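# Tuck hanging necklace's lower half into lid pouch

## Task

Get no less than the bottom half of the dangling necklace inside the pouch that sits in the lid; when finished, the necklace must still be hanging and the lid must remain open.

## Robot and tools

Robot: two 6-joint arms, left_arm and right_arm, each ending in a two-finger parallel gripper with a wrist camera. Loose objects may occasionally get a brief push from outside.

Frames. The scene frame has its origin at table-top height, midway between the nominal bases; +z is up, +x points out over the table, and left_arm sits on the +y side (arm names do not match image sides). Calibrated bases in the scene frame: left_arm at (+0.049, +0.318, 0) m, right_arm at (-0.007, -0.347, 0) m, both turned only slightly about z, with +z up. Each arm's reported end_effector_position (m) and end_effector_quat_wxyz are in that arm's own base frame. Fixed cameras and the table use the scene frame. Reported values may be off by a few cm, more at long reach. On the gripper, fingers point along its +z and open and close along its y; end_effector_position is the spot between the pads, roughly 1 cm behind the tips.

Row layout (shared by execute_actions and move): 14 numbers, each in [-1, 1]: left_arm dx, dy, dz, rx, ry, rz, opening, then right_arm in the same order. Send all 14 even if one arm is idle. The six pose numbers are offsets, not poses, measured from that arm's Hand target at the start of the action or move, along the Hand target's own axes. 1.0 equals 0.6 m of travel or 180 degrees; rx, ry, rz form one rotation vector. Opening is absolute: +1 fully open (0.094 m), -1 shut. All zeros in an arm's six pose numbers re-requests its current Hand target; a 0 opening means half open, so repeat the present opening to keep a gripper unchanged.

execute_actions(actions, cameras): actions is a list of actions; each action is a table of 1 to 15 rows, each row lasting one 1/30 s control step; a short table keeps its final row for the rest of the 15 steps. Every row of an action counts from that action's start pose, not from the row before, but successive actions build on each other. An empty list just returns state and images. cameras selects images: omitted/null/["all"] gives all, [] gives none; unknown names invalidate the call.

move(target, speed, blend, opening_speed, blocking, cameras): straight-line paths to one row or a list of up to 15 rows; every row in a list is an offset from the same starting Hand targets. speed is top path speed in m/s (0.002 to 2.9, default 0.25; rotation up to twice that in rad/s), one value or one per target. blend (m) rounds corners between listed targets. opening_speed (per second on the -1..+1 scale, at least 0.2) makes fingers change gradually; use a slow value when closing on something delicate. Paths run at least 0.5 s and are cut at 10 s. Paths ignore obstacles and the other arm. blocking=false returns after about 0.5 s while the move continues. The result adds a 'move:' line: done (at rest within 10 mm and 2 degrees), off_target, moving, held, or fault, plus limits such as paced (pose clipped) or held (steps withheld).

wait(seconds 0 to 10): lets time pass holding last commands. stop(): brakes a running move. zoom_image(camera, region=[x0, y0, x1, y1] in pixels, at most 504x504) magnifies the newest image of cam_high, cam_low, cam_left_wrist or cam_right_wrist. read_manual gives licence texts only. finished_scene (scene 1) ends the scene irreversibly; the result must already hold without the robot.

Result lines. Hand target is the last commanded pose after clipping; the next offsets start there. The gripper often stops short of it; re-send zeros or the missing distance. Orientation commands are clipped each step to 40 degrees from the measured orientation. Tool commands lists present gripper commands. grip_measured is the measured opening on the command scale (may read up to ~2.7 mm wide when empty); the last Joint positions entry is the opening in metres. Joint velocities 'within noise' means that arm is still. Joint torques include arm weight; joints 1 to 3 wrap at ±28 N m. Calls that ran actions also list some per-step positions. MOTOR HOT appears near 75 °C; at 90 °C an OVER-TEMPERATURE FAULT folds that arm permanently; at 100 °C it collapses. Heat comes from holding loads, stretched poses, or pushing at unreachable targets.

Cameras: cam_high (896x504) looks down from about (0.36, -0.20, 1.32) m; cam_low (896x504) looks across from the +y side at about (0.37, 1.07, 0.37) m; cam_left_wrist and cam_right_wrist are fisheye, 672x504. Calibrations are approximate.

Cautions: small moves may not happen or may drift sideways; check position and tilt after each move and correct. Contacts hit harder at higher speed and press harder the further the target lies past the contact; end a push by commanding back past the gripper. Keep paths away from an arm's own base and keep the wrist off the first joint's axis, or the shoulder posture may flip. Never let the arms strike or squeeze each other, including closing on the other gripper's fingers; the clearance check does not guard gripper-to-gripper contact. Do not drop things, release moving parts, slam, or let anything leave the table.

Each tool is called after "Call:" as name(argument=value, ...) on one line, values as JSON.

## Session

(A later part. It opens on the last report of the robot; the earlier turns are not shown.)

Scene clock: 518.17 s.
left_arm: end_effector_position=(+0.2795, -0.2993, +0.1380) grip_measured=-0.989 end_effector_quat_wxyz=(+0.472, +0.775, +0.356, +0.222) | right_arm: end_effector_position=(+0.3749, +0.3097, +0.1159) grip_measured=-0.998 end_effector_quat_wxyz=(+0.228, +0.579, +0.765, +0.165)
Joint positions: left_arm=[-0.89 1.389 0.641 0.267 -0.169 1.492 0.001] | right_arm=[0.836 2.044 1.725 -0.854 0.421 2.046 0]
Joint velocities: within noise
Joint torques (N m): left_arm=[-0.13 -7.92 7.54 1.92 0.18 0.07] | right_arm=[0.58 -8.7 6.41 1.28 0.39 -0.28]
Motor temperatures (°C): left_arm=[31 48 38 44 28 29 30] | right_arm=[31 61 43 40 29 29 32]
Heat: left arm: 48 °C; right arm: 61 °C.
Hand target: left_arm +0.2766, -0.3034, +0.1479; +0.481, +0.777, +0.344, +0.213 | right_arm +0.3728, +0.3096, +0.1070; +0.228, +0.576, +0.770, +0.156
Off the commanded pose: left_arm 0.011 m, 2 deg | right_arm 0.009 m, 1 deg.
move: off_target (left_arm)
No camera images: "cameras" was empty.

Call:
move(target=[0,0,0,0,0,0,-1, 0.0020,-0.0098,0.0036,0,0,0,-0.78], speed=0.03, opening_speed=0.3, cameras=["cam_left_wrist","cam_right_wrist"])

Scene clock: 519.33 s.
left_arm: end_effector_position=(+0.2792, -0.2993, +0.1376) grip_measured=-0.989 end_effector_quat_wxyz=(+0.472, +0.776, +0.356, +0.221) | right_arm: end_effector_position=(+0.3729, +0.3102, +0.1078) grip_measured=-0.782 end_effector_quat_wxyz=(+0.228, +0.578, +0.766, +0.164)
Joint positions: left_arm=[-0.89 1.389 0.641 0.265 -0.167 1.492 0.001] | right_arm=[0.839 2.044 1.693 -0.825 0.421 2.046 0.01]
Joint velocities: within noise
Joint torques (N m): left_arm=[-0.46 -7.66 7.61 1.91 0.26 0.07] | right_arm=[0.75 -9.39 6.2 1.19 0.41 -0.21]
Motor temperatures (°C): left_arm=[31 47 38 44 28 29 30] | right_arm=[31 61 43 40 29 29 32]
Heat: left arm: 47 °C; right arm: 61 °C.
Hand target: left_arm +0.2766, -0.3034, +0.1479; +0.481, +0.777, +0.344, +0.213 | right_arm +0.3689, +0.3090, +0.1020; +0.228, +0.576, +0.770, +0.156
Off the commanded pose: left_arm 0.011 m, 2 deg | right_arm 0.007 m, 1 deg.
move: off_target (left_arm)
camera_calibration:
cam_left_wrist: T_world_to_cam=[[-0.344282, 0.33508, -0.877036, 0.310997], [0.00324408, 0.934562, 0.355785, 0.233831], [0.938861, 0.119645, -0.32284, -0.0766917], [0, 0, 0, 1]] pos_world=[0.178315, -0.313563, 0.164803]
cam_right_wrist: T_world_to_cam=[[-0.860957, -0.238223, -0.449447, 0.435325], [-0.460585, 0.740097, 0.490017, -0.101757], [0.215901, 0.628892, -0.746914, -0.0860872], [0, 0, 0, 1]] pos_world=[0.346514, 0.233154, 0.181218]
Images, in order (width x height): cam_left_wrist 672x504, cam_right_wrist 672x504.

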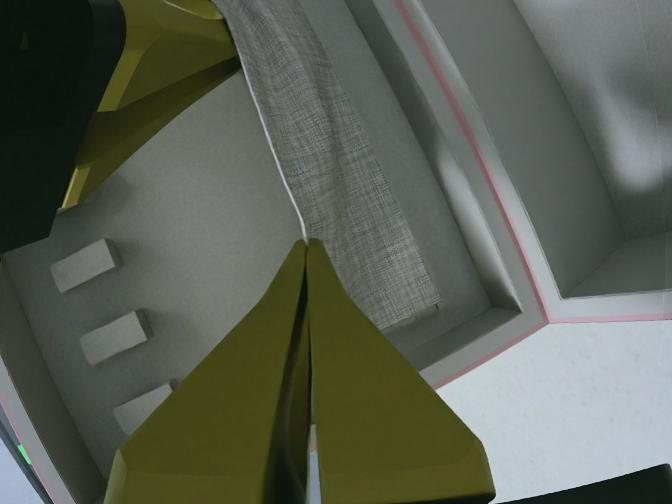

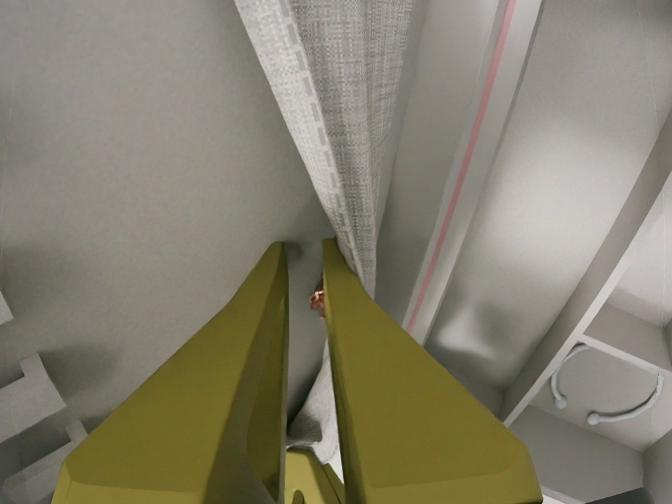

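Call:
zoom_image(camera="cam_right_wrist", region=[250, 210, 390, 350])

Scaled by 3.600 from the camera's 672x504 image, which has a finer 960x720 frame.

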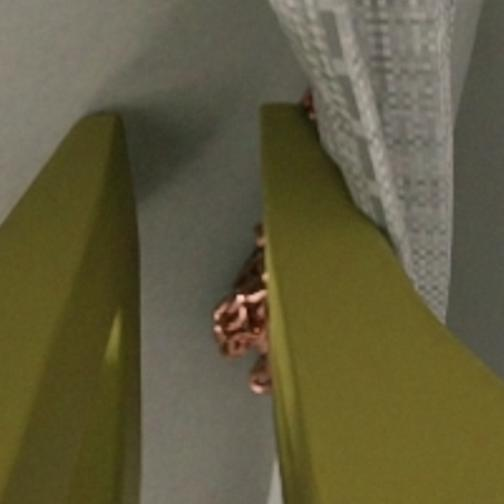

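Call:
move(target=[0,0,0,0,0,0,-1, 0.0234,-0.0019,-0.0059,0,0,0,-0.78], speed=0.03, cameras=["cam_right_wrist"])

Call:
zoom_image(camera="cam_right_wrist", region=[250, 200, 390, 340])

Scene clock: 522.10 s.
left_arm: end_effector_position=(+0.2790, -0.2994, +0.1374) grip_measured=-0.989 end_effector_quat_wxyz=(+0.471, +0.776, +0.356, +0.221) | right_arm: end_effector_position=(+0.3653, +0.3224, +0.1121) grip_measured=-0.782 end_effector_quat_wxyz=(+0.229, +0.574, +0.767, +0.174)
Joint positions: left_arm=[-0.89 1.389 0.641 0.264 -0.166 1.492 0.001] | right_arm=[0.871 2.044 1.704 -0.826 0.432 2.066 0.01]
Joint velocities: within noise
Joint torques (N m): left_arm=[-0.1 -7.86 7.5 1.89 0.28 0.06] | right_arm=[0.69 -7.38 9.13 0.96 0.41 -0.09]
Motor temperatures (°C): left_arm=[31 47 38 45 28 29 30] | right_arm=[31 61 43 40 29 29 32]
Heat: left arm: 47 °C; right arm: 61 °C.
Hand target: left_arm +0.2766, -0.3034, +0.1479; +0.481, +0.777, +0.344, +0.213 | right_arm +0.3628, +0.3221, +0.1020; +0.228, +0.576, +0.769, +0.156
Off the commanded pose: left_arm 0.012 m, 2 deg | right_arm 0.010 m, 2 deg.
move: off_target (left_arm)
camera_calibration:
cam_right_wrist: T_world_to_cam=[[-0.851865, -0.242567, -0.464206, 0.433398], [-0.475643, 0.729356, 0.491734, -0.107645], [0.219293, 0.639688, -0.736689, -0.0948173], [0, 0, 0, 1]] pos_world=[0.338788, 0.244293, 0.184268]
Images, in order (width x height): cam_right_wrist 672x504.

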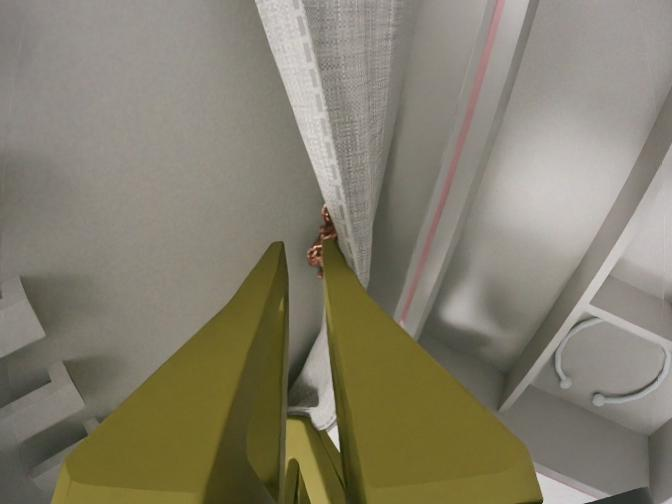

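Scaled by 3.600 from the camera's 672x504 image, which has a finer 960x720 frame.

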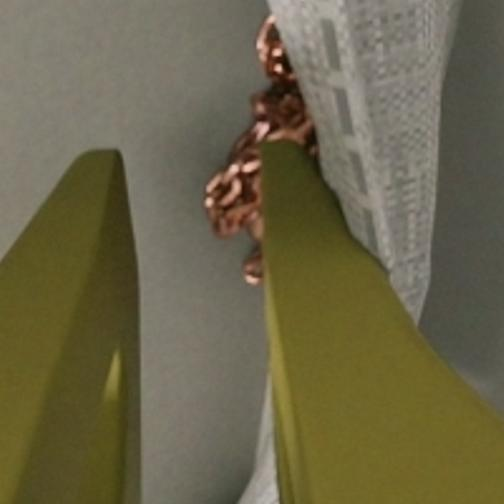

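Call:
move(target=[0,0,0,0,0,0,-1, 0.0037,-0.0129,0.0152,0,0,0,-0.78], speed=0.03, cameras=["cam_right_wrist"])

Call:
zoom_image(camera="cam_right_wrist", region=[250, 200, 390, 340])

Scene clock: 523.23 s.
left_arm: end_effector_position=(+0.2790, -0.2994, +0.1373) grip_measured=-0.989 end_effector_quat_wxyz=(+0.471, +0.776, +0.356, +0.220) | right_arm: end_effector_position=(+0.3657, +0.3232, +0.1089) grip_measured=-0.782 end_effector_quat_wxyz=(+0.230, +0.575, +0.765, +0.177)
Joint positions: left_arm=[-0.89 1.389 0.641 0.263 -0.165 1.492 0.001] | right_arm=[0.873 2.044 1.688 -0.804 0.435 2.07 0.01]
Joint velocities: within noise
Joint torques (N m): left_arm=[-0.24 -7.86 7.49 1.92 0.26 0.09] | right_arm=[0.8 -7.34 6.19 1.18 0.39 -0.1]
Motor temperatures (°C): left_arm=[31 47 38 45 28 29 30] | right_arm=[31 61 43 40 29 29 32]
Heat: left arm: 47 °C; right arm: 61 °C.
Hand target: left_arm +0.2766, -0.3034, +0.1479; +0.481, +0.777, +0.344, +0.213 | right_arm +0.3610, +0.3218, +0.0901; +0.228, +0.576, +0.769, +0.156
Off the commanded pose: left_arm 0.012 m, 2 deg | right_arm 0.020 m, 3 deg.
move: off_target (left_arm, right_arm)
camera_calibration:
cam_right_wrist: T_world_to_cam=[[-0.849825, -0.237448, -0.470549, 0.430727], [-0.476291, 0.728293, 0.492683, -0.10609], [0.225711, 0.642812, -0.732016, -0.10164], [0, 0, 0, 1]] pos_world=[0.338454, 0.244876, 0.180545]
Images, in order (width x height): cam_right_wrist 672x504.

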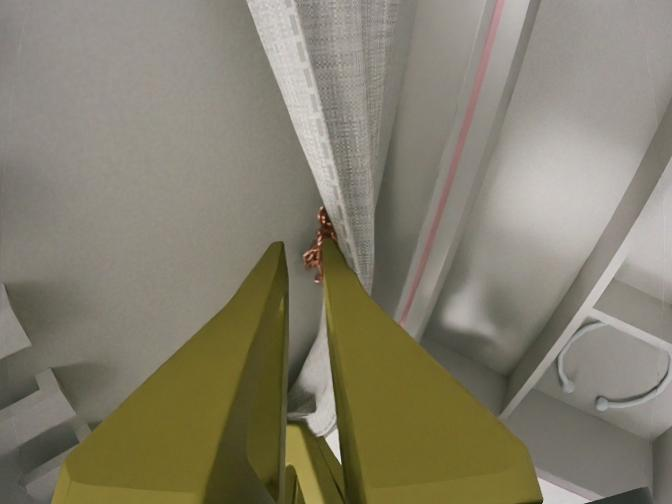

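Scaled by 3.600 from the camera's 672x504 image, which has a finer 960x720 frame.

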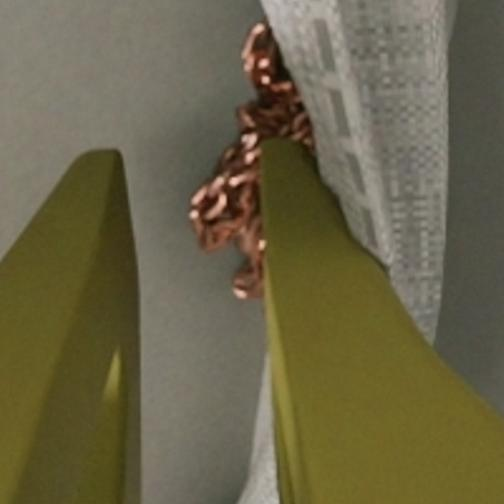

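Call:
move(target=[0,0,0,0,0,0,-1, 0.0027,-0.0109,0.0087,0,0,0,-0.78], speed=0.03, cameras=["cam_right_wrist"])

Call:
zoom_image(camera="cam_right_wrist", region=[250, 200, 390, 340])

Scene clock: 526.37 s.
left_arm: end_effector_position=(+0.2786, -0.2993, +0.1368) grip_measured=-0.989 end_effector_quat_wxyz=(+0.470, +0.777, +0.356, +0.220) | right_arm: end_effector_position=(+0.3647, +0.3234, +0.1010) grip_measured=-0.782 end_effector_quat_wxyz=(+0.232, +0.576, +0.763, +0.179)
Joint positions: left_arm=[-0.89 1.389 0.641 0.261 -0.164 1.492 0.001] | right_arm=[0.877 2.044 1.654 -0.768 0.442 2.075 0.01]
Joint velocities: within noise
Joint torques (N m): left_arm=[-0.18 -7.68 7.5 1.94 0.19 0.08] | right_arm=[0.9 -7.57 6.02 1.12 0.37 -0.1]
Motor temperatures (°C): left_arm=[31 47 38 45 28 29 30] | right_arm=[31 60 43 40 29 29 32]
Heat: left arm: 47 °C; right arm: 60 °C.
Hand target: left_arm +0.2766, -0.3034, +0.1479; +0.481, +0.777, +0.344, +0.213 | right_arm +0.3579, +0.3215, +0.0820; +0.228, +0.576, +0.769, +0.156
Off the commanded pose: left_arm 0.012 m, 2 deg | right_arm 0.020 m, 3 deg.
move: off_target (left_arm, right_arm)
camera_calibration:
cam_right_wrist: T_world_to_cam=[[-0.847648, -0.235091, -0.47563, 0.425114], [-0.477411, 0.729052, 0.490471, -0.102372], [0.231454, 0.642818, -0.730215, -0.109519], [0, 0, 0, 1]] pos_world=[0.336823, 0.244976, 0.172435]
Images, in order (width x height): cam_right_wrist 672x504.

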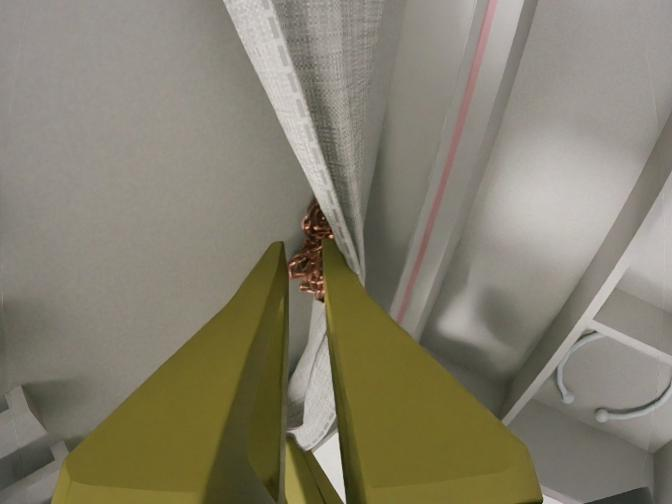

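Scaled by 3.600 from the camera's 672x504 image, which has a finer 960x720 frame.

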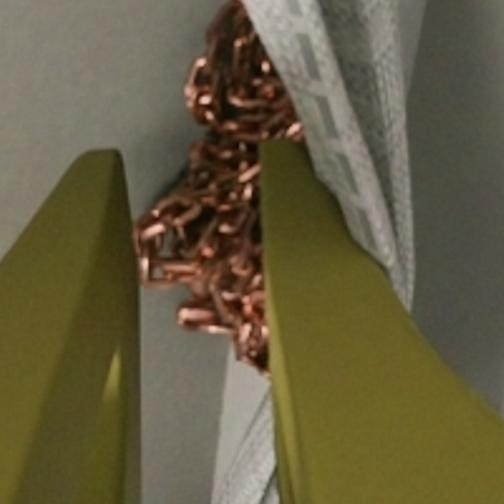

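Call:
move(target=[[0,0,0,0,0,0,-1, 0.0013,-0.0048,0.0048,0,0,0,-0.78],[0,0,0,0,0,0,-1, 0.0013,-0.0048,0.0048,0,0,0,-1]], speed=0.03, opening_speed=0.25, cameras=["cam_right_wrist"])

Call:
zoom_image(camera="cam_right_wrist", region=[250, 200, 390, 340])

Scene clock: 528.63 s.
left_arm: end_effector_position=(+0.2785, -0.2993, +0.1364) grip_measured=-0.989 end_effector_quat_wxyz=(+0.470, +0.778, +0.356, +0.219) | right_arm: end_effector_position=(+0.3643, +0.3234, +0.0975) grip_measured=-0.998 end_effector_quat_wxyz=(+0.233, +0.576, +0.763, +0.180)
Joint positions: left_arm=[-0.89 1.389 0.641 0.259 -0.164 1.492 0.001] | right_arm=[0.878 2.044 1.639 -0.751 0.444 2.077 0]
Joint velocities: within noise
Joint torques (N m): left_arm=[-0.08 -7.92 7.34 1.99 0.2 0.11] | right_arm=[0.9 -7.49 6.06 1.12 0.34 -0.11]
Motor temperatures (°C): left_arm=[31 47 38 45 28 29 30] | right_arm=[31 60 43 40 29 29 32]
Heat: left arm: 47 °C; right arm: 60 °C.
Hand target: left_arm +0.2766, -0.3034, +0.1479; +0.481, +0.777, +0.344, +0.213 | right_arm +0.3569, +0.3213, +0.0780; +0.228, +0.576, +0.769, +0.156
Off the commanded pose: left_arm 0.012 m, 2 deg | right_arm 0.021 m, 3 deg.
move: off_target (left_arm, right_arm); target 2's new opening was sent with right_arm's hand 0.021 m and 3 deg from that target
camera_calibration:
cam_right_wrist: T_world_to_cam=[[-0.846665, -0.233354, -0.47823, 0.422427], [-0.477679, 0.729314, 0.48982, -0.100758], [0.234478, 0.643154, -0.728953, -0.11337], [0, 0, 0, 1]] pos_world=[0.336107, 0.244974, 0.168729]
Images, in order (width x height): cam_right_wrist 672x504.

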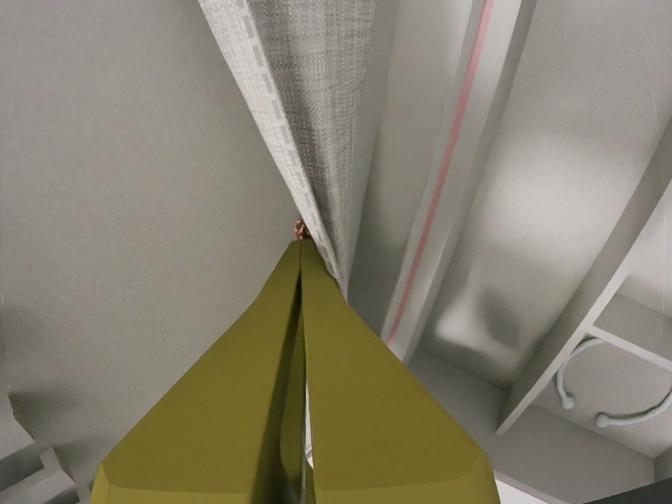

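Scaled by 3.600 from the camera's 672x504 image, which has a finer 960x720 frame.

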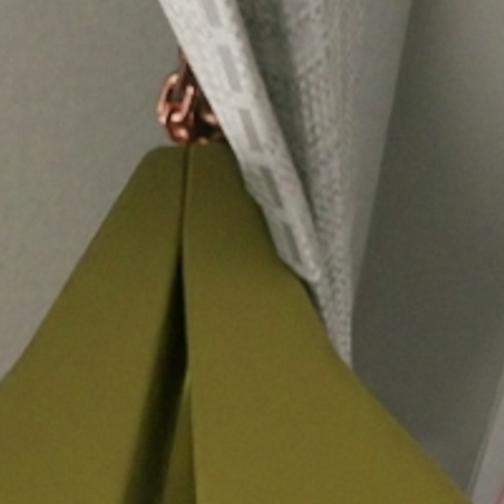

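Call:
move(target=[[0,0,0,0,0,0,-1, 0,0,0,0,0,0,-0.76],[0,0,0,0,0,0,-1, 0.0110,-0.0070,0.0133,0,0,0,-0.76]], speed=0.03, opening_speed=0.5, cameras=["cam_right_wrist"])

Call:
zoom_image(camera="cam_right_wrist", region=[250, 180, 390, 320])

Scene clock: 531.03 s.
left_arm: end_effector_position=(+0.2784, -0.2994, +0.1364) grip_measured=-0.989 end_effector_quat_wxyz=(+0.470, +0.778, +0.355, +0.219) | right_arm: end_effector_position=(+0.3668, +0.3265, +0.0986) grip_measured=-0.762 end_effector_quat_wxyz=(+0.236, +0.577, +0.759, +0.189)
Joint positions: left_arm=[-0.89 1.389 0.641 0.259 -0.163 1.493 0.001] | right_arm=[0.881 2.046 1.638 -0.731 0.451 2.08 0.011]
Joint velocities: within noise
Joint torques (N m): left_arm=[0.2 -7.75 7.35 1.93 0.19 0.06] | right_arm=[0.31 -9.68 7.47 1.2 0.35 -0.23]
Motor temperatures (°C): left_arm=[31 47 38 45 28 29 30] | right_arm=[31 60 43 40 29 29 32]
Heat: left arm: 47 °C; right arm: 60 °C.
Hand target: left_arm +0.2766, -0.3034, +0.1478; +0.481, +0.777, +0.344, +0.213 | right_arm +0.3653, +0.3255, +0.0977; +0.235, +0.576, +0.761, +0.185 (not the last commanded pose)
Off the commanded pose: left_arm 0.012 m, 2 deg | right_arm 0.032 m, 4 deg.
move: held (right_arm; a check stopped the path), off_target (left_arm); path passed 1 of 2 targets; limits=held
pose unreachable (right arm): on one or more control steps of this call, first in action 0 (counted from 0), this arm could not follow its commanded pose, so it was not sent that pose on those steps. It may still have moved: this result reports where it is.
cause: moving toward the commanded pose would bring a part of the arm too close to another arm (this arm's wrist (the part past joint 4) and the left arm's gripper housing, along the way the arms are being sent, or toward where that arm still pushes).
camera_calibration:
cam_right_wrist: T_world_to_cam=[[-0.839526, -0.22575, -0.494199, 0.422367], [-0.483534, 0.725245, 0.490117, -0.0989582], [0.247772, 0.650428, -0.71802, -0.123479], [0, 0, 0, 1]] pos_world=[0.337333, 0.247432, 0.168574]
Images, in order (width x height): cam_right_wrist 672x504.

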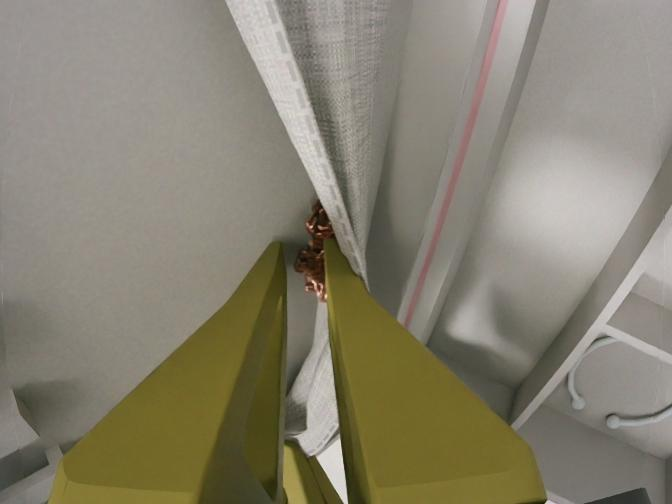

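Scaled by 3.600 from the camera's 672x504 image, which has a finer 960x720 frame.

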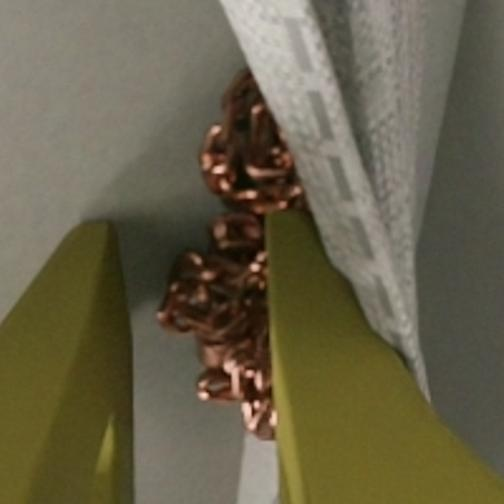

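Call:
move(target=[0,0,0,0,0,0,-1, 0.0033,-0.0131,0.0191,0.033,0,0,-0.76], speed=0.04, cameras=["cam_right_wrist"])

Call:
zoom_image(camera="cam_right_wrist", region=[250, 180, 390, 320])

Scene clock: 533.60 s.
left_arm: end_effector_position=(+0.2784, -0.2994, +0.1364) grip_measured=-0.989 end_effector_quat_wxyz=(+0.470, +0.778, +0.355, +0.219) | right_arm: end_effector_position=(+0.3679, +0.3270, +0.0988) grip_measured=-0.762 end_effector_quat_wxyz=(+0.217, +0.583, +0.765, +0.167)
Joint positions: left_arm=[-0.89 1.389 0.641 0.259 -0.163 1.493 0.001] | right_arm=[0.867 2.087 1.73 -0.83 0.412 2.088 0.011]
Joint velocities: within noise
Joint torques (N m): left_arm=[-0.17 -7.76 7.58 1.96 0.23 0.04] | right_arm=[0.06 -7.31 8.9 0.91 0.21 -0.1]
Motor temperatures (°C): left_arm=[31 47 38 46 28 29 30] | right_arm=[31 59 44 40 29 29 32]
Heat: left arm: 47 °C; right arm: 59 °C.
Hand target: left_arm +0.2766, -0.3033, +0.1479; +0.481, +0.777, +0.344, +0.213 | right_arm +0.3651, +0.3254, +0.0835; +0.204, +0.588, +0.769, +0.145
Off the commanded pose: left_arm 0.012 m, 2 deg | right_arm 0.015 m, 3 deg.
move: off_target (left_arm, right_arm)
camera_calibration:
cam_right_wrist: T_world_to_cam=[[-0.868559, -0.226093, -0.441007, 0.429015], [-0.449955, 0.732738, 0.510524, -0.115679], [0.207717, 0.641854, -0.738158, -0.104417], [0, 0, 0, 1]] pos_world=[0.342263, 0.248781, 0.17118]
Images, in order (width x height): cam_right_wrist 672x504.

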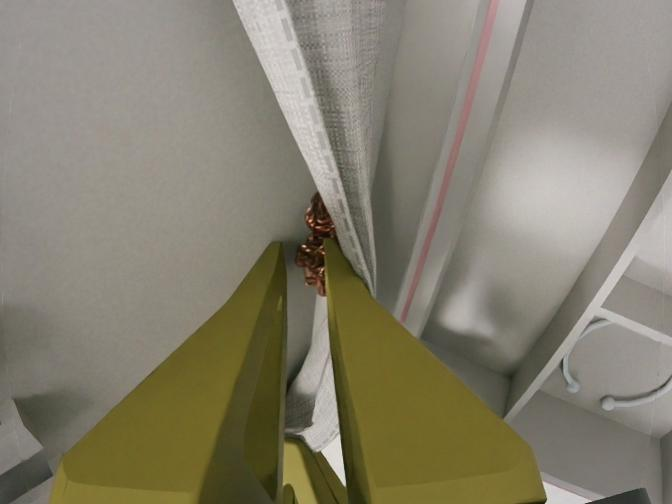

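Scaled by 3.600 from the camera's 672x504 image, which has a finer 960x720 frame.

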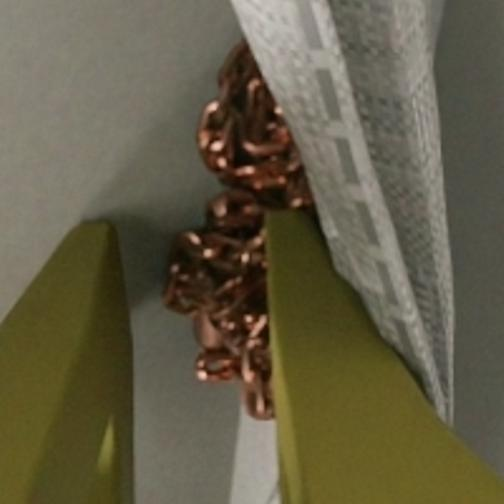

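Call:
move(target=[0,0,0,0,0,0,-1, 0.0024,-0.0077,0.0146,0,0,0,-0.76], speed=0.04, cameras=[])

Scene clock: 534.50 s.
left_arm: end_effector_position=(+0.2784, -0.2994, +0.1364) grip_measured=-0.989 end_effector_quat_wxyz=(+0.470, +0.778, +0.355, +0.219) | right_arm: end_effector_position=(+0.3679, +0.3272, +0.0984) grip_measured=-0.762 end_effector_quat_wxyz=(+0.217, +0.583, +0.765, +0.167)
Joint positions: left_arm=[-0.89 1.389 0.641 0.259 -0.163 1.493 0.001] | right_arm=[0.867 2.088 1.73 -0.83 0.411 2.089 0.011]
Joint velocities: within noise
Joint torques (N m): left_arm=[-0.12 -7.86 7.47 1.93 0.22 0.07] | right_arm=[-0.05 -6.99 5.86 1.24 0.17 -0.11]
Motor temperatures (°C): left_arm=[31 47 38 46 28 29 30] | right_arm=[31 59 44 40 29 29 32]
Heat: left arm: 47 °C; right arm: 59 °C.
Hand target: left_arm +0.2766, -0.3033, +0.1479; +0.481, +0.777, +0.344, +0.213 | right_arm +0.3651, +0.3255, +0.0737; +0.204, +0.588, +0.769, +0.145
Off the commanded pose: left_arm 0.012 m, 2 deg | right_arm 0.025 m, 3 deg.
move: off_target (left_arm, right_arm)
No camera images: "cameras" was empty.

Call:
move(target=[0,0,0,0,0,0,-1, 0.0024,-0.0077,0.0146,0,0,0,-0.76], speed=0.04, cameras=["cam_right_wrist"])

Call:
zoom_image(camera="cam_right_wrist", region=[250, 180, 390, 320])

Scene clock: 535.40 s.
left_arm: end_effector_position=(+0.2781, -0.2992, +0.1359) grip_measured=-0.989 end_effector_quat_wxyz=(+0.469, +0.779, +0.355, +0.219) | right_arm: end_effector_position=(+0.3672, +0.3269, +0.0927) grip_measured=-0.762 end_effector_quat_wxyz=(+0.216, +0.584, +0.765, +0.167)
Joint positions: left_arm=[-0.89 1.389 0.641 0.257 -0.162 1.493 0.001] | right_arm=[0.867 2.088 1.707 -0.807 0.409 2.09 0.011]
Joint velocities: within noise
Joint torques (N m): left_arm=[-0.24 -7.61 7.51 2 0.2 0.05] | right_arm=[-0.05 -6.5 5.09 1.37 0.18 -0.1]
Motor temperatures (°C): left_arm=[31 47 38 46 28 29 30] | right_arm=[31 59 44 40 29 29 32]
Heat: left arm: 47 °C; right arm: 59 °C.
Hand target: left_arm +0.2766, -0.3033, +0.1477; +0.481, +0.777, +0.345, +0.213 | right_arm +0.3652, +0.3254, +0.0636; +0.205, +0.588, +0.769, +0.145
Off the commanded pose: left_arm 0.013 m, 2 deg | right_arm 0.029 m, 3 deg.
move: off_target (left_arm, right_arm)
camera_calibration:
cam_right_wrist: T_world_to_cam=[[-0.869603, -0.224566, -0.439727, 0.425416], [-0.448457, 0.731845, 0.513118, -0.113219], [0.206583, 0.643407, -0.737123, -0.108919], [0, 0, 0, 1]] pos_world=[0.34167, 0.248472, 0.164875]
Images, in order (width x height): cam_right_wrist 672x504.

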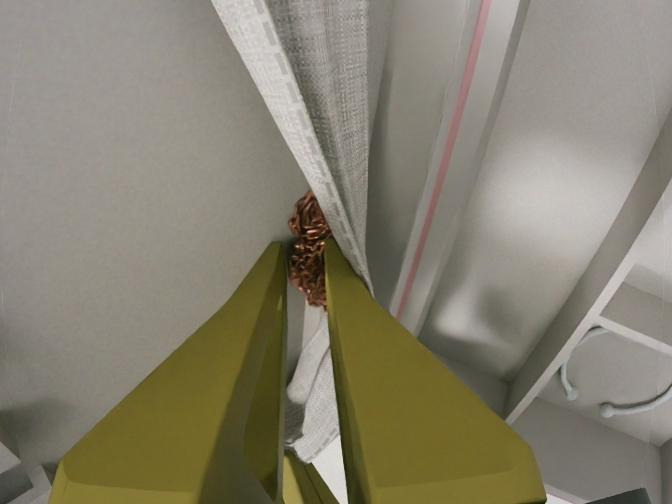

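Scaled by 3.600 from the camera's 672x504 image, which has a finer 960x720 frame.

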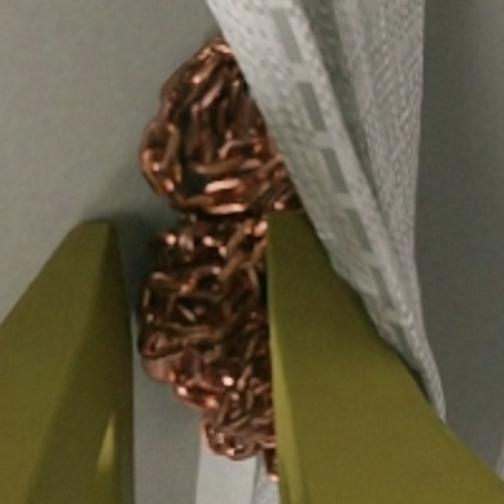

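Call:
move(target=[0,0,0,0,0,0,-1, 0,0,0,0,0,0,-1], speed=0.04, opening_speed=0.3, cameras=["cam_right_wrist"])

Call:
zoom_image(camera="cam_right_wrist", region=[250, 180, 390, 320])

Scene clock: 536.60 s.
left_arm: end_effector_position=(+0.2781, -0.2992, +0.1359) grip_measured=-0.989 end_effector_quat_wxyz=(+0.469, +0.779, +0.355, +0.219) | right_arm: end_effector_position=(+0.3677, +0.3272, +0.0916) grip_measured=-0.986 end_effector_quat_wxyz=(+0.216, +0.584, +0.764, +0.168)
Joint positions: left_arm=[-0.89 1.389 0.641 0.257 -0.162 1.493 0.001] | right_arm=[0.867 2.089 1.703 -0.8 0.41 2.09 0.001]
Joint velocities: within noise
Joint torques (N m): left_arm=[-0.13 -8.16 7.6 1.97 0.18 0.07] | right_arm=[-0.05 -6.52 5.55 1.31 0.18 -0.11]
Motor temperatures (°C): left_arm=[31 47 38 46 28 29 30] | right_arm=[31 59 44 40 29 29 32]
Heat: left arm: 47 °C; right arm: 59 °C.
Hand target: left_arm +0.2766, -0.3033, +0.1478; +0.481, +0.777, +0.345, +0.213 | right_arm +0.3652, +0.3255, +0.0636; +0.204, +0.588, +0.769, +0.145
Off the commanded pose: left_arm 0.013 m, 2 deg | right_arm 0.028 m, 3 deg.
move: off_target (left_arm, right_arm)
camera_calibration:
cam_right_wrist: T_world_to_cam=[[-0.868707, -0.223581, -0.441995, 0.425], [-0.449349, 0.731167, 0.513304, -0.112168], [0.208407, 0.64452, -0.735636, -0.111137], [0, 0, 0, 1]] pos_world=[0.34196, 0.248666, 0.163668]
Images, in order (width x height): cam_right_wrist 672x504.

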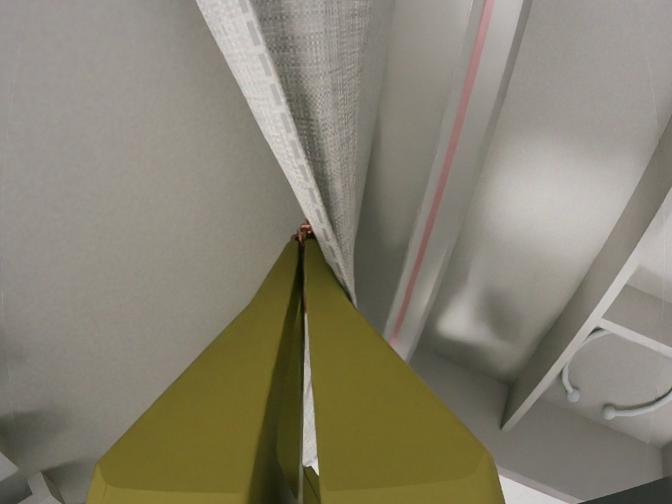

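Scaled by 3.600 from the camera's 672x504 image, which has a finer 960x720 frame.

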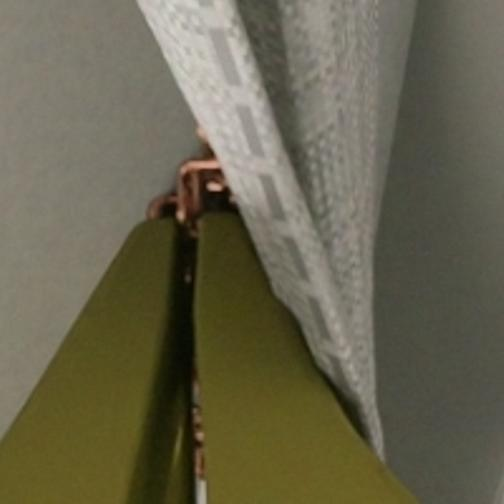

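Call:
move(target=[0,0,0,0,0,0,-1, -0.0123,0.0246,-0.0611,0,0,0,-1], speed=0.04, cameras=["cam_right_wrist"])

Call:
zoom_image(camera="cam_right_wrist", region=[250, 180, 390, 320])

Scene clock: 538.50 s.
left_arm: end_effector_position=(+0.2781, -0.2992, +0.1359) grip_measured=-0.989 end_effector_quat_wxyz=(+0.469, +0.779, +0.355, +0.219) | right_arm: end_effector_position=(+0.3639, +0.3240, +0.1047) grip_measured=-0.987 end_effector_quat_wxyz=(+0.213, +0.583, +0.769, +0.153)
Joint positions: left_arm=[-0.89 1.389 0.641 0.257 -0.162 1.493 0.001] | right_arm=[0.867 2.089 1.767 -0.895 0.405 2.09 0.001]
Joint velocities: within noise
Joint torques (N m): left_arm=[0.01 -7.94 7.46 1.95 0.2 0.11] | right_arm=[0.13 -9.31 9.1 0.83 0.21 -0.1]
Motor temperatures (°C): left_arm=[31 47 39 46 28 29 30] | right_arm=[31 58 44 40 29 29 32]
Heat: left arm: 47 °C; right arm: 58 °C.
Hand target: left_arm +0.2766, -0.3033, +0.1479; +0.481, +0.777, +0.345, +0.213 | right_arm +0.3615, +0.3229, +0.1036; +0.204, +0.588, +0.769, +0.145
Off the commanded pose: left_arm 0.013 m, 2 deg | right_arm 0.003 m, 1 deg.
move: off_target (left_arm)
camera_calibration:
cam_right_wrist: T_world_to_cam=[[-0.878744, -0.23393, -0.416035, 0.431077], [-0.438158, 0.741041, 0.508797, -0.125124], [0.189276, 0.629392, -0.753684, -0.0849821], [0, 0, 0, 1]] pos_world=[0.340067, 0.247051, 0.178956]
Images, in order (width x height): cam_right_wrist 672x504.

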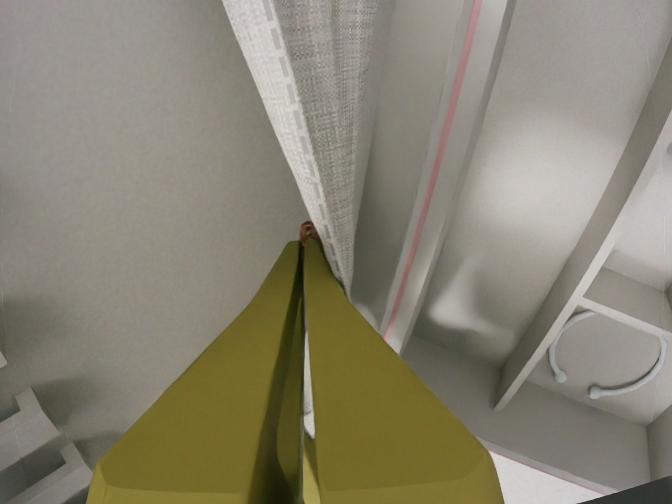

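Scaled by 3.600 from the camera's 672x504 image, which has a finer 960x720 frame.

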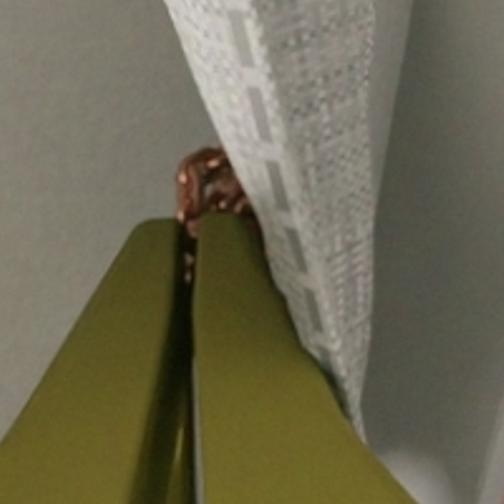

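Call:
move(target=[0,0,0,0,0,0,-1, -0.0104,0.0303,-0.0679,0,0,0,-1], speed=0.05, cameras=["cam_left_wrist","cam_right_wrist"])

Scene clock: 540.23 s.
left_arm: end_effector_position=(+0.2781, -0.2992, +0.1359) grip_measured=-0.989 end_effector_quat_wxyz=(+0.469, +0.779, +0.355, +0.219) | right_arm: end_effector_position=(+0.3599, +0.3201, +0.1446) grip_measured=-0.987 end_effector_quat_wxyz=(+0.210, +0.584, +0.771, +0.142)
Joint positions: left_arm=[-0.89 1.389 0.641 0.257 -0.162 1.493 0.001] | right_arm=[0.867 2.089 1.934 -1.088 0.401 2.095 0.001]
Joint velocities: within noise
Joint torques (N m): left_arm=[-0.31 -7.79 7.58 1.96 0.21 0.11] | right_arm=[0.49 -9.69 9.18 0.93 0.28 -0.1]
Motor temperatures (°C): left_arm=[31 47 39 46 28 29 30] | right_arm=[31 58 44 40 29 29 32]
Heat: left arm: 47 °C; right arm: 58 °C.
Hand target: left_arm +0.2766, -0.3033, +0.1479; +0.481, +0.777, +0.345, +0.213 | right_arm +0.3585, +0.3225, +0.1485; +0.204, +0.588, +0.769, +0.145
Off the commanded pose: left_arm 0.013 m, 2 deg | right_arm 0.005 m, 1 deg.
move: off_target (left_arm)
camera_calibration:
cam_left_wrist: T_world_to_cam=[[-0.348305, 0.340736, -0.873259, 0.311333], [0.00942507, 0.932821, 0.360217, 0.23152], [0.937334, 0.117235, -0.328118, -0.075808], [0, 0, 0, 1]] pos_world=[0.177314, -0.313162, 0.163603]
cam_right_wrist: T_world_to_cam=[[-0.886824, -0.237772, -0.396243, 0.444502], [-0.42688, 0.749891, 0.505407, -0.150654], [0.176967, 0.617355, -0.766521, -0.0415559], [0, 0, 0, 1]] pos_world=[0.337238, 0.244319, 0.220419]
Images, in order (width x height): cam_left_wrist 672x504, cam_right_wrist 672x504.

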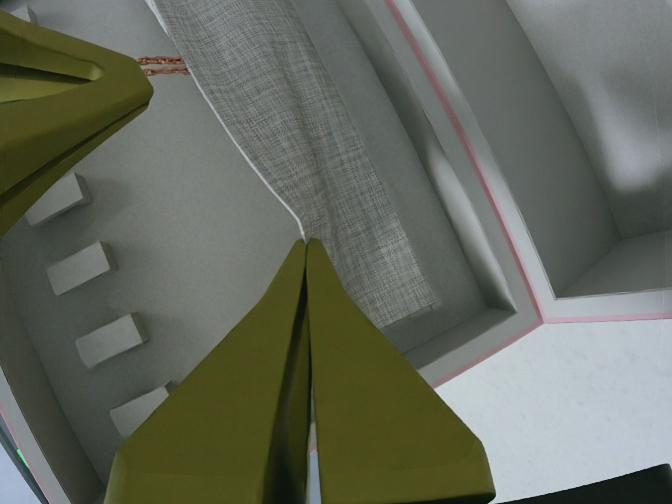

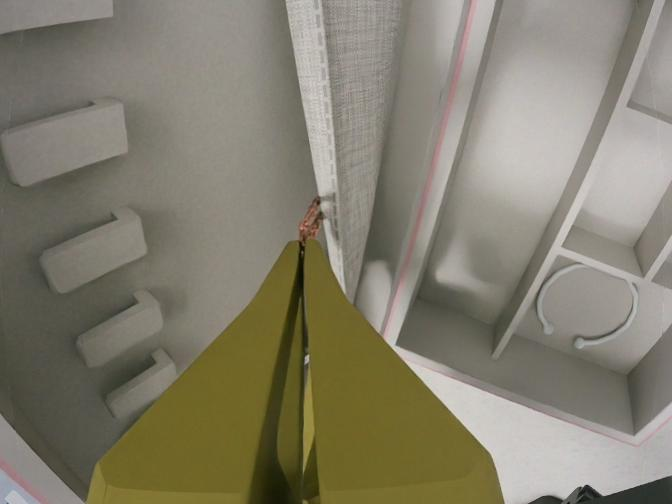

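Call:
zoom_image(camera="cam_left_wrist", region=[100, 20, 240, 140])

Scaled by 3.600 from the camera's 672x504 image, which has a finer 960x720 frame.

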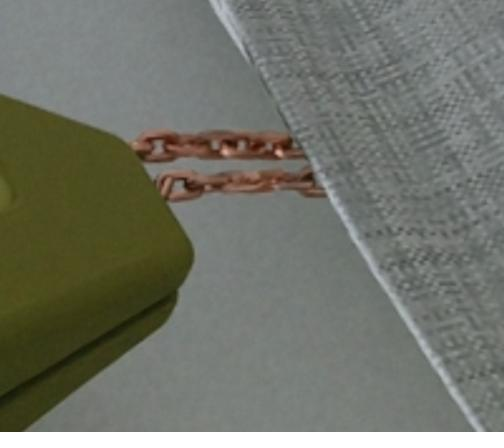

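Call:
move(target=[0,0,0,0,0,0,-1, -0.0148,0.0521,-0.0843,0,0,0,-1], speed=0.05, cameras=["cam_left_wrist"])

Scene clock: 547.00 s.
left_arm: end_effector_position=(+0.2781, -0.2992, +0.1359) grip_measured=-0.989 end_effector_quat_wxyz=(+0.469, +0.779, +0.355, +0.219) | right_arm: end_effector_position=(+0.3611, +0.3221, +0.2160) grip_measured=-0.987 end_effector_quat_wxyz=(+0.210, +0.584, +0.768, +0.155)
Joint positions: left_arm=[-0.89 1.389 0.641 0.257 -0.162 1.493 0.001] | right_arm=[0.867 2.164 2.338 -1.39 0.399 2.095 0.001]
Joint velocities: within noise
Joint torques (N m): left_arm=[-0.01 -7.84 7.43 1.95 0.19 0.04] | right_arm=[0.03 -7.92 8.62 0.98 0.28 -0.16]
Motor temperatures (°C): left_arm=[31 47 39 46 28 29 30] | right_arm=[31 58 44 40 29 29 32]
Heat: left arm: 47 °C; right arm: 58 °C.
Hand target: left_arm +0.2766, -0.3033, +0.1479; +0.481, +0.777, +0.345, +0.213 | right_arm +0.3624, +0.3231, +0.2084; +0.205, +0.588, +0.769, +0.145
Off the commanded pose: left_arm 0.013 m, 2 deg | right_arm 0.008 m, 1 deg.
move: off_target (left_arm)
camera_calibration:
cam_left_wrist: T_world_to_cam=[[-0.348305, 0.340736, -0.873259, 0.311333], [0.00942507, 0.932821, 0.360217, 0.23152], [0.937334, 0.117235, -0.328118, -0.075808], [0, 0, 0, 1]] pos_world=[0.177314, -0.313162, 0.163603]
Images, in order (width x height): cam_left_wrist 672x504.

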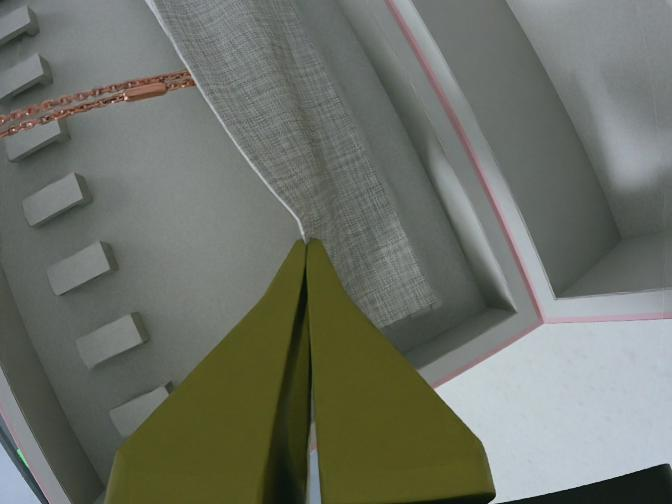

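Call:
move(target=[[0.0102,0.0038,0.0077,0,0,0,-1, 0,0,0,0,0,0,-1],[0.0102,0.0038,0.0077,0,0,0,-0.5, 0,0,0,0,0,0,-1],[-0.0359,-0.0330,-0.0660,0,0,0,-0.5, 0,0,0,0,0,0,-1]], speed=[0.04,0.04,0.08], opening_speed=0.4, cameras=["cam_left_wrist"])

Scene clock: 551.57 s.
left_arm: end_effector_position=(+0.2316, -0.2908, +0.1443) grip_measured=-0.502 end_effector_quat_wxyz=(+0.476, +0.782, +0.341, +0.214) | right_arm: end_effector_position=(+0.3610, +0.3220, +0.2159) grip_measured=-0.987 end_effector_quat_wxyz=(+0.210, +0.584, +0.768, +0.154)
Joint positions: left_arm=[-1.009 1.209 0.548 0.173 -0.241 1.456 0.023] | right_arm=[0.867 2.164 2.338 -1.391 0.399 2.095 0.001]
Joint velocities: within noise
Joint torques (N m): left_arm=[-0.75 -6.2 5.9 2.06 -0.17 -0.21] | right_arm=[0.08 -7.91 8.62 0.98 0.28 -0.16]
Motor temperatures (°C): left_arm=[31 47 39 46 28 29 30] | right_arm=[31 57 44 40 29 29 32]
Heat: left arm: 47 °C; right arm: 57 °C.
Hand target: left_arm +0.2293, -0.2895, +0.1477; +0.481, +0.777, +0.344, +0.213 | right_arm +0.3624, +0.3232, +0.2083; +0.204, +0.588, +0.769, +0.145
Off the commanded pose: left_arm 0.004 m, 1 deg | right_arm 0.008 m, 1 deg.
move: done; target 2's new opening was sent with left_arm's hand 0.012 m and 2 deg from that target
camera_calibration:
cam_left_wrist: T_world_to_cam=[[-0.328491, 0.347975, -0.87807, 0.297857], [0.0362642, 0.933621, 0.356423, 0.215696], [0.943811, 0.0852392, -0.319305, -0.0424421], [0, 0, 0, 1]] pos_world=[0.130079, -0.301408, 0.171108]
Images, in order (width x height): cam_left_wrist 672x504.

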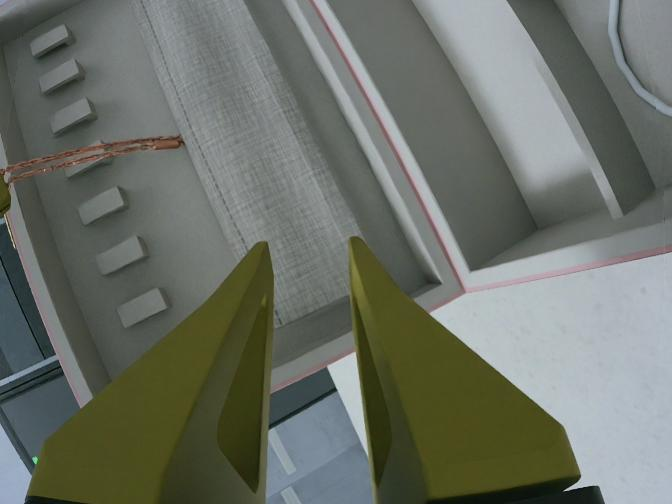

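Call:
move(target=[0.0097,0.0488,-0.0517,-0.0895,-0.0022,0.12,-1, 0,0,0,0,0,0,-1], speed=0.2, cameras=["cam_left_wrist"])

Scene clock: 554.17 s.
left_arm: end_effector_position=(+0.2217, -0.2768, +0.1813) grip_measured=-0.989 end_effector_quat_wxyz=(+0.528, +0.762, +0.163, +0.337) | right_arm: end_effector_position=(+0.3610, +0.3220, +0.2159) grip_measured=-0.987 end_effector_quat_wxyz=(+0.210, +0.584, +0.768, +0.154)
Joint positions: left_arm=[-0.986 1.048 0.366 0.461 -0.188 1.886 0.001] | right_arm=[0.867 2.164 2.338 -1.391 0.399 2.095 0.001]
Joint velocities: within noise
Joint torques (N m): left_arm=[0.42 -4.26 5.9 2.51 0 0.14] | right_arm=[0.03 -7.9 8.62 0.98 0.28 -0.16]
Motor temperatures (°C): left_arm=[31 46 39 46 28 29 30] | right_arm=[31 57 44 40 29 29 32]
Heat: left arm: 46 °C; right arm: 57 °C.
Hand target: left_arm +0.2223, -0.2753, +0.1877; +0.538, +0.754, +0.158, +0.343 | right_arm +0.3624, +0.3232, +0.2083; +0.204, +0.588, +0.769, +0.145
Off the commanded pose: left_arm 0.007 m, 2 deg | right_arm 0.008 m, 1 deg.
move: done
camera_calibration:
cam_left_wrist: T_world_to_cam=[[0.108972, 0.420672, -0.900644, 0.249439], [0.0343486, 0.903905, 0.426351, 0.169226], [0.993451, -0.0773962, 0.0840508, -0.151666], [0, 0, 0, 1]] pos_world=[0.117678, -0.269635, 0.165254]
Images, in order (width x height): cam_left_wrist 672x504.

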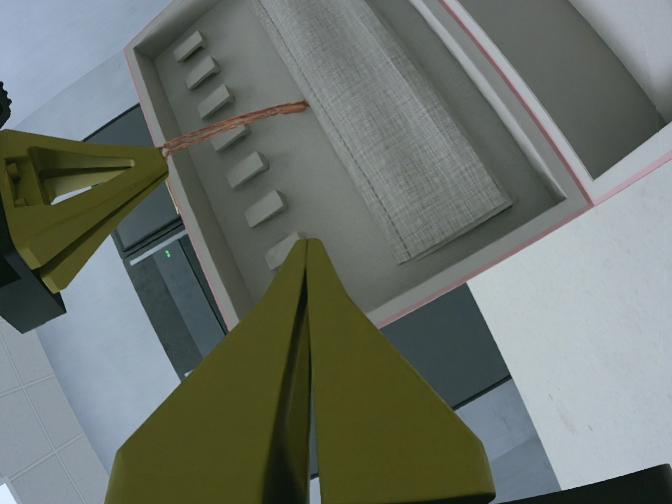

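Call:
move(target=[[0,0,0,0,0,0,-1, 0,0,0,-0.1,0,0,-1]], speed=0.15, cameras=[])

Scene clock: 556.50 s.
left_arm: end_effector_position=(+0.2216, -0.2769, +0.1816) grip_measured=-0.989 end_effector_quat_wxyz=(+0.529, +0.762, +0.162, +0.337) | right_arm: end_effector_position=(+0.3649, +0.3259, +0.1952) grip_measured=-0.987 end_effector_quat_wxyz=(+0.288, +0.554, +0.740, +0.252)
Joint positions: left_arm=[-0.986 1.048 0.366 0.462 -0.188 1.886 0.001] | right_arm=[0.915 1.906 1.728 -0.804 0.553 2.028 0.001]
Joint velocities: within noise
Joint torques (N m): left_arm=[0.43 -4.16 5.78 2.46 0.01 0.07] | right_arm=[0.58 -11.36 6.68 1.62 0.52 -0.38]
Motor temperatures (°C): left_arm=[31 46 39 47 28 29 30] | right_arm=[31 57 44 40 29 29 32]
Heat: left arm: 47 °C; right arm: 57 °C.
Hand target: left_arm +0.2223, -0.2753, +0.1878; +0.538, +0.754, +0.158, +0.343 | right_arm +0.3624, +0.3231, +0.2084; +0.294, +0.549, +0.737, +0.263
Off the commanded pose: left_arm 0.006 m, 2 deg | right_arm 0.014 m, 2 deg.
move: off_target (right_arm)
No camera images: "cameras" was empty.

Call:
move(target=[[0,0,0,0,0,0,-1, -0.0007,0.0036,-0.0034,-0.115,0,0,-1]], speed=0.15, cameras=["cam_left_wrist","cam_right_wrist"])

Scene clock: 558.87 s.
left_arm: end_effector_position=(+0.2216, -0.2770, +0.1817) grip_measured=-0.989 end_effector_quat_wxyz=(+0.529, +0.762, +0.162, +0.337) | right_arm: end_effector_position=(+0.3657, +0.3268, +0.2002) grip_measured=-0.987 end_effector_quat_wxyz=(+0.382, +0.491, +0.683, +0.384)
Joint positions: left_arm=[-0.986 1.048 0.366 0.462 -0.187 1.887 0.001] | right_arm=[0.959 1.728 1.236 -0.083 0.706 1.809 0.001]
Joint velocities: within noise
Joint torques (N m): left_arm=[0.59 -4.26 5.87 2.46 0.06 -0.01] | right_arm=[0.59 -9.95 6.91 2.14 0.44 -0.41]
Motor temperatures (°C): left_arm=[31 46 39 48 28 29 30] | right_arm=[31 57 44 40 29 29 32]
Heat: left arm: 48 °C; right arm: 57 °C.
Hand target: left_arm +0.2222, -0.2754, +0.1878; +0.538, +0.754, +0.158, +0.343 | right_arm +0.3625, +0.3232, +0.2115; +0.388, +0.487, +0.678, +0.392
Off the commanded pose: left_arm 0.006 m, 2 deg | right_arm 0.012 m, 1 deg.
move: off_target (right_arm)
camera_calibration:
cam_left_wrist: T_world_to_cam=[[0.11076, 0.419967, -0.900755, 0.249293], [0.03499, 0.904122, 0.425839, 0.169304], [0.993231, -0.0786835, 0.0854462, -0.152146], [0, 0, 0, 1]] pos_world=[0.117581, -0.269738, 0.165456]
cam_right_wrist: T_world_to_cam=[[-0.458378, -0.197349, -0.86657, 0.397548], [-0.736984, 0.629356, 0.246505, 0.0232859], [0.496734, 0.751641, -0.433926, -0.231431], [0, 0, 0, 1]] pos_world=[0.314348, 0.237754, 0.238339]
Images, in order (width x height): cam_left_wrist 672x504, cam_right_wrist 672x504.

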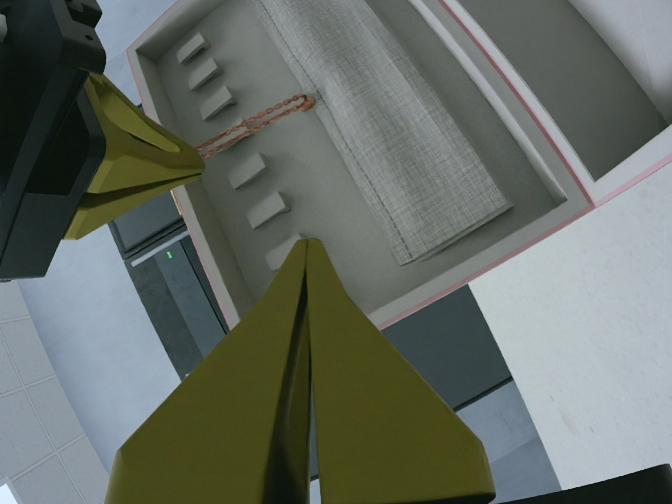

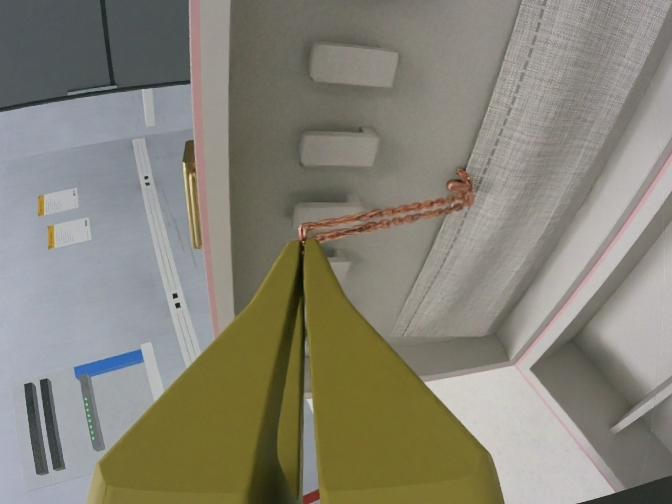

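Call:
zoom_image(camera="cam_right_wrist", region=[270, 160, 490, 290])

Call:
zoom_image(camera="cam_left_wrist", region=[150, 70, 340, 210])

Scaled by 2.291 from the camera's 672x504 image, which has a finer 960x720 frame.

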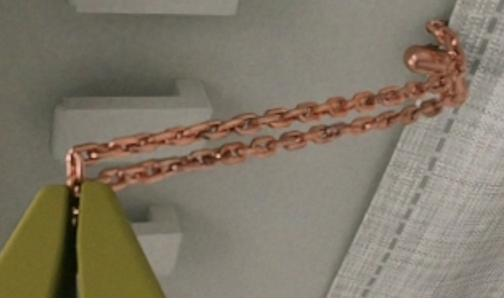

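Scaled by 2.653 from the camera's 672x504 image, which has a finer 960x720 frame.

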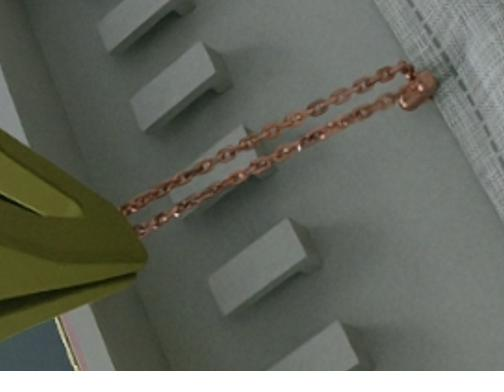

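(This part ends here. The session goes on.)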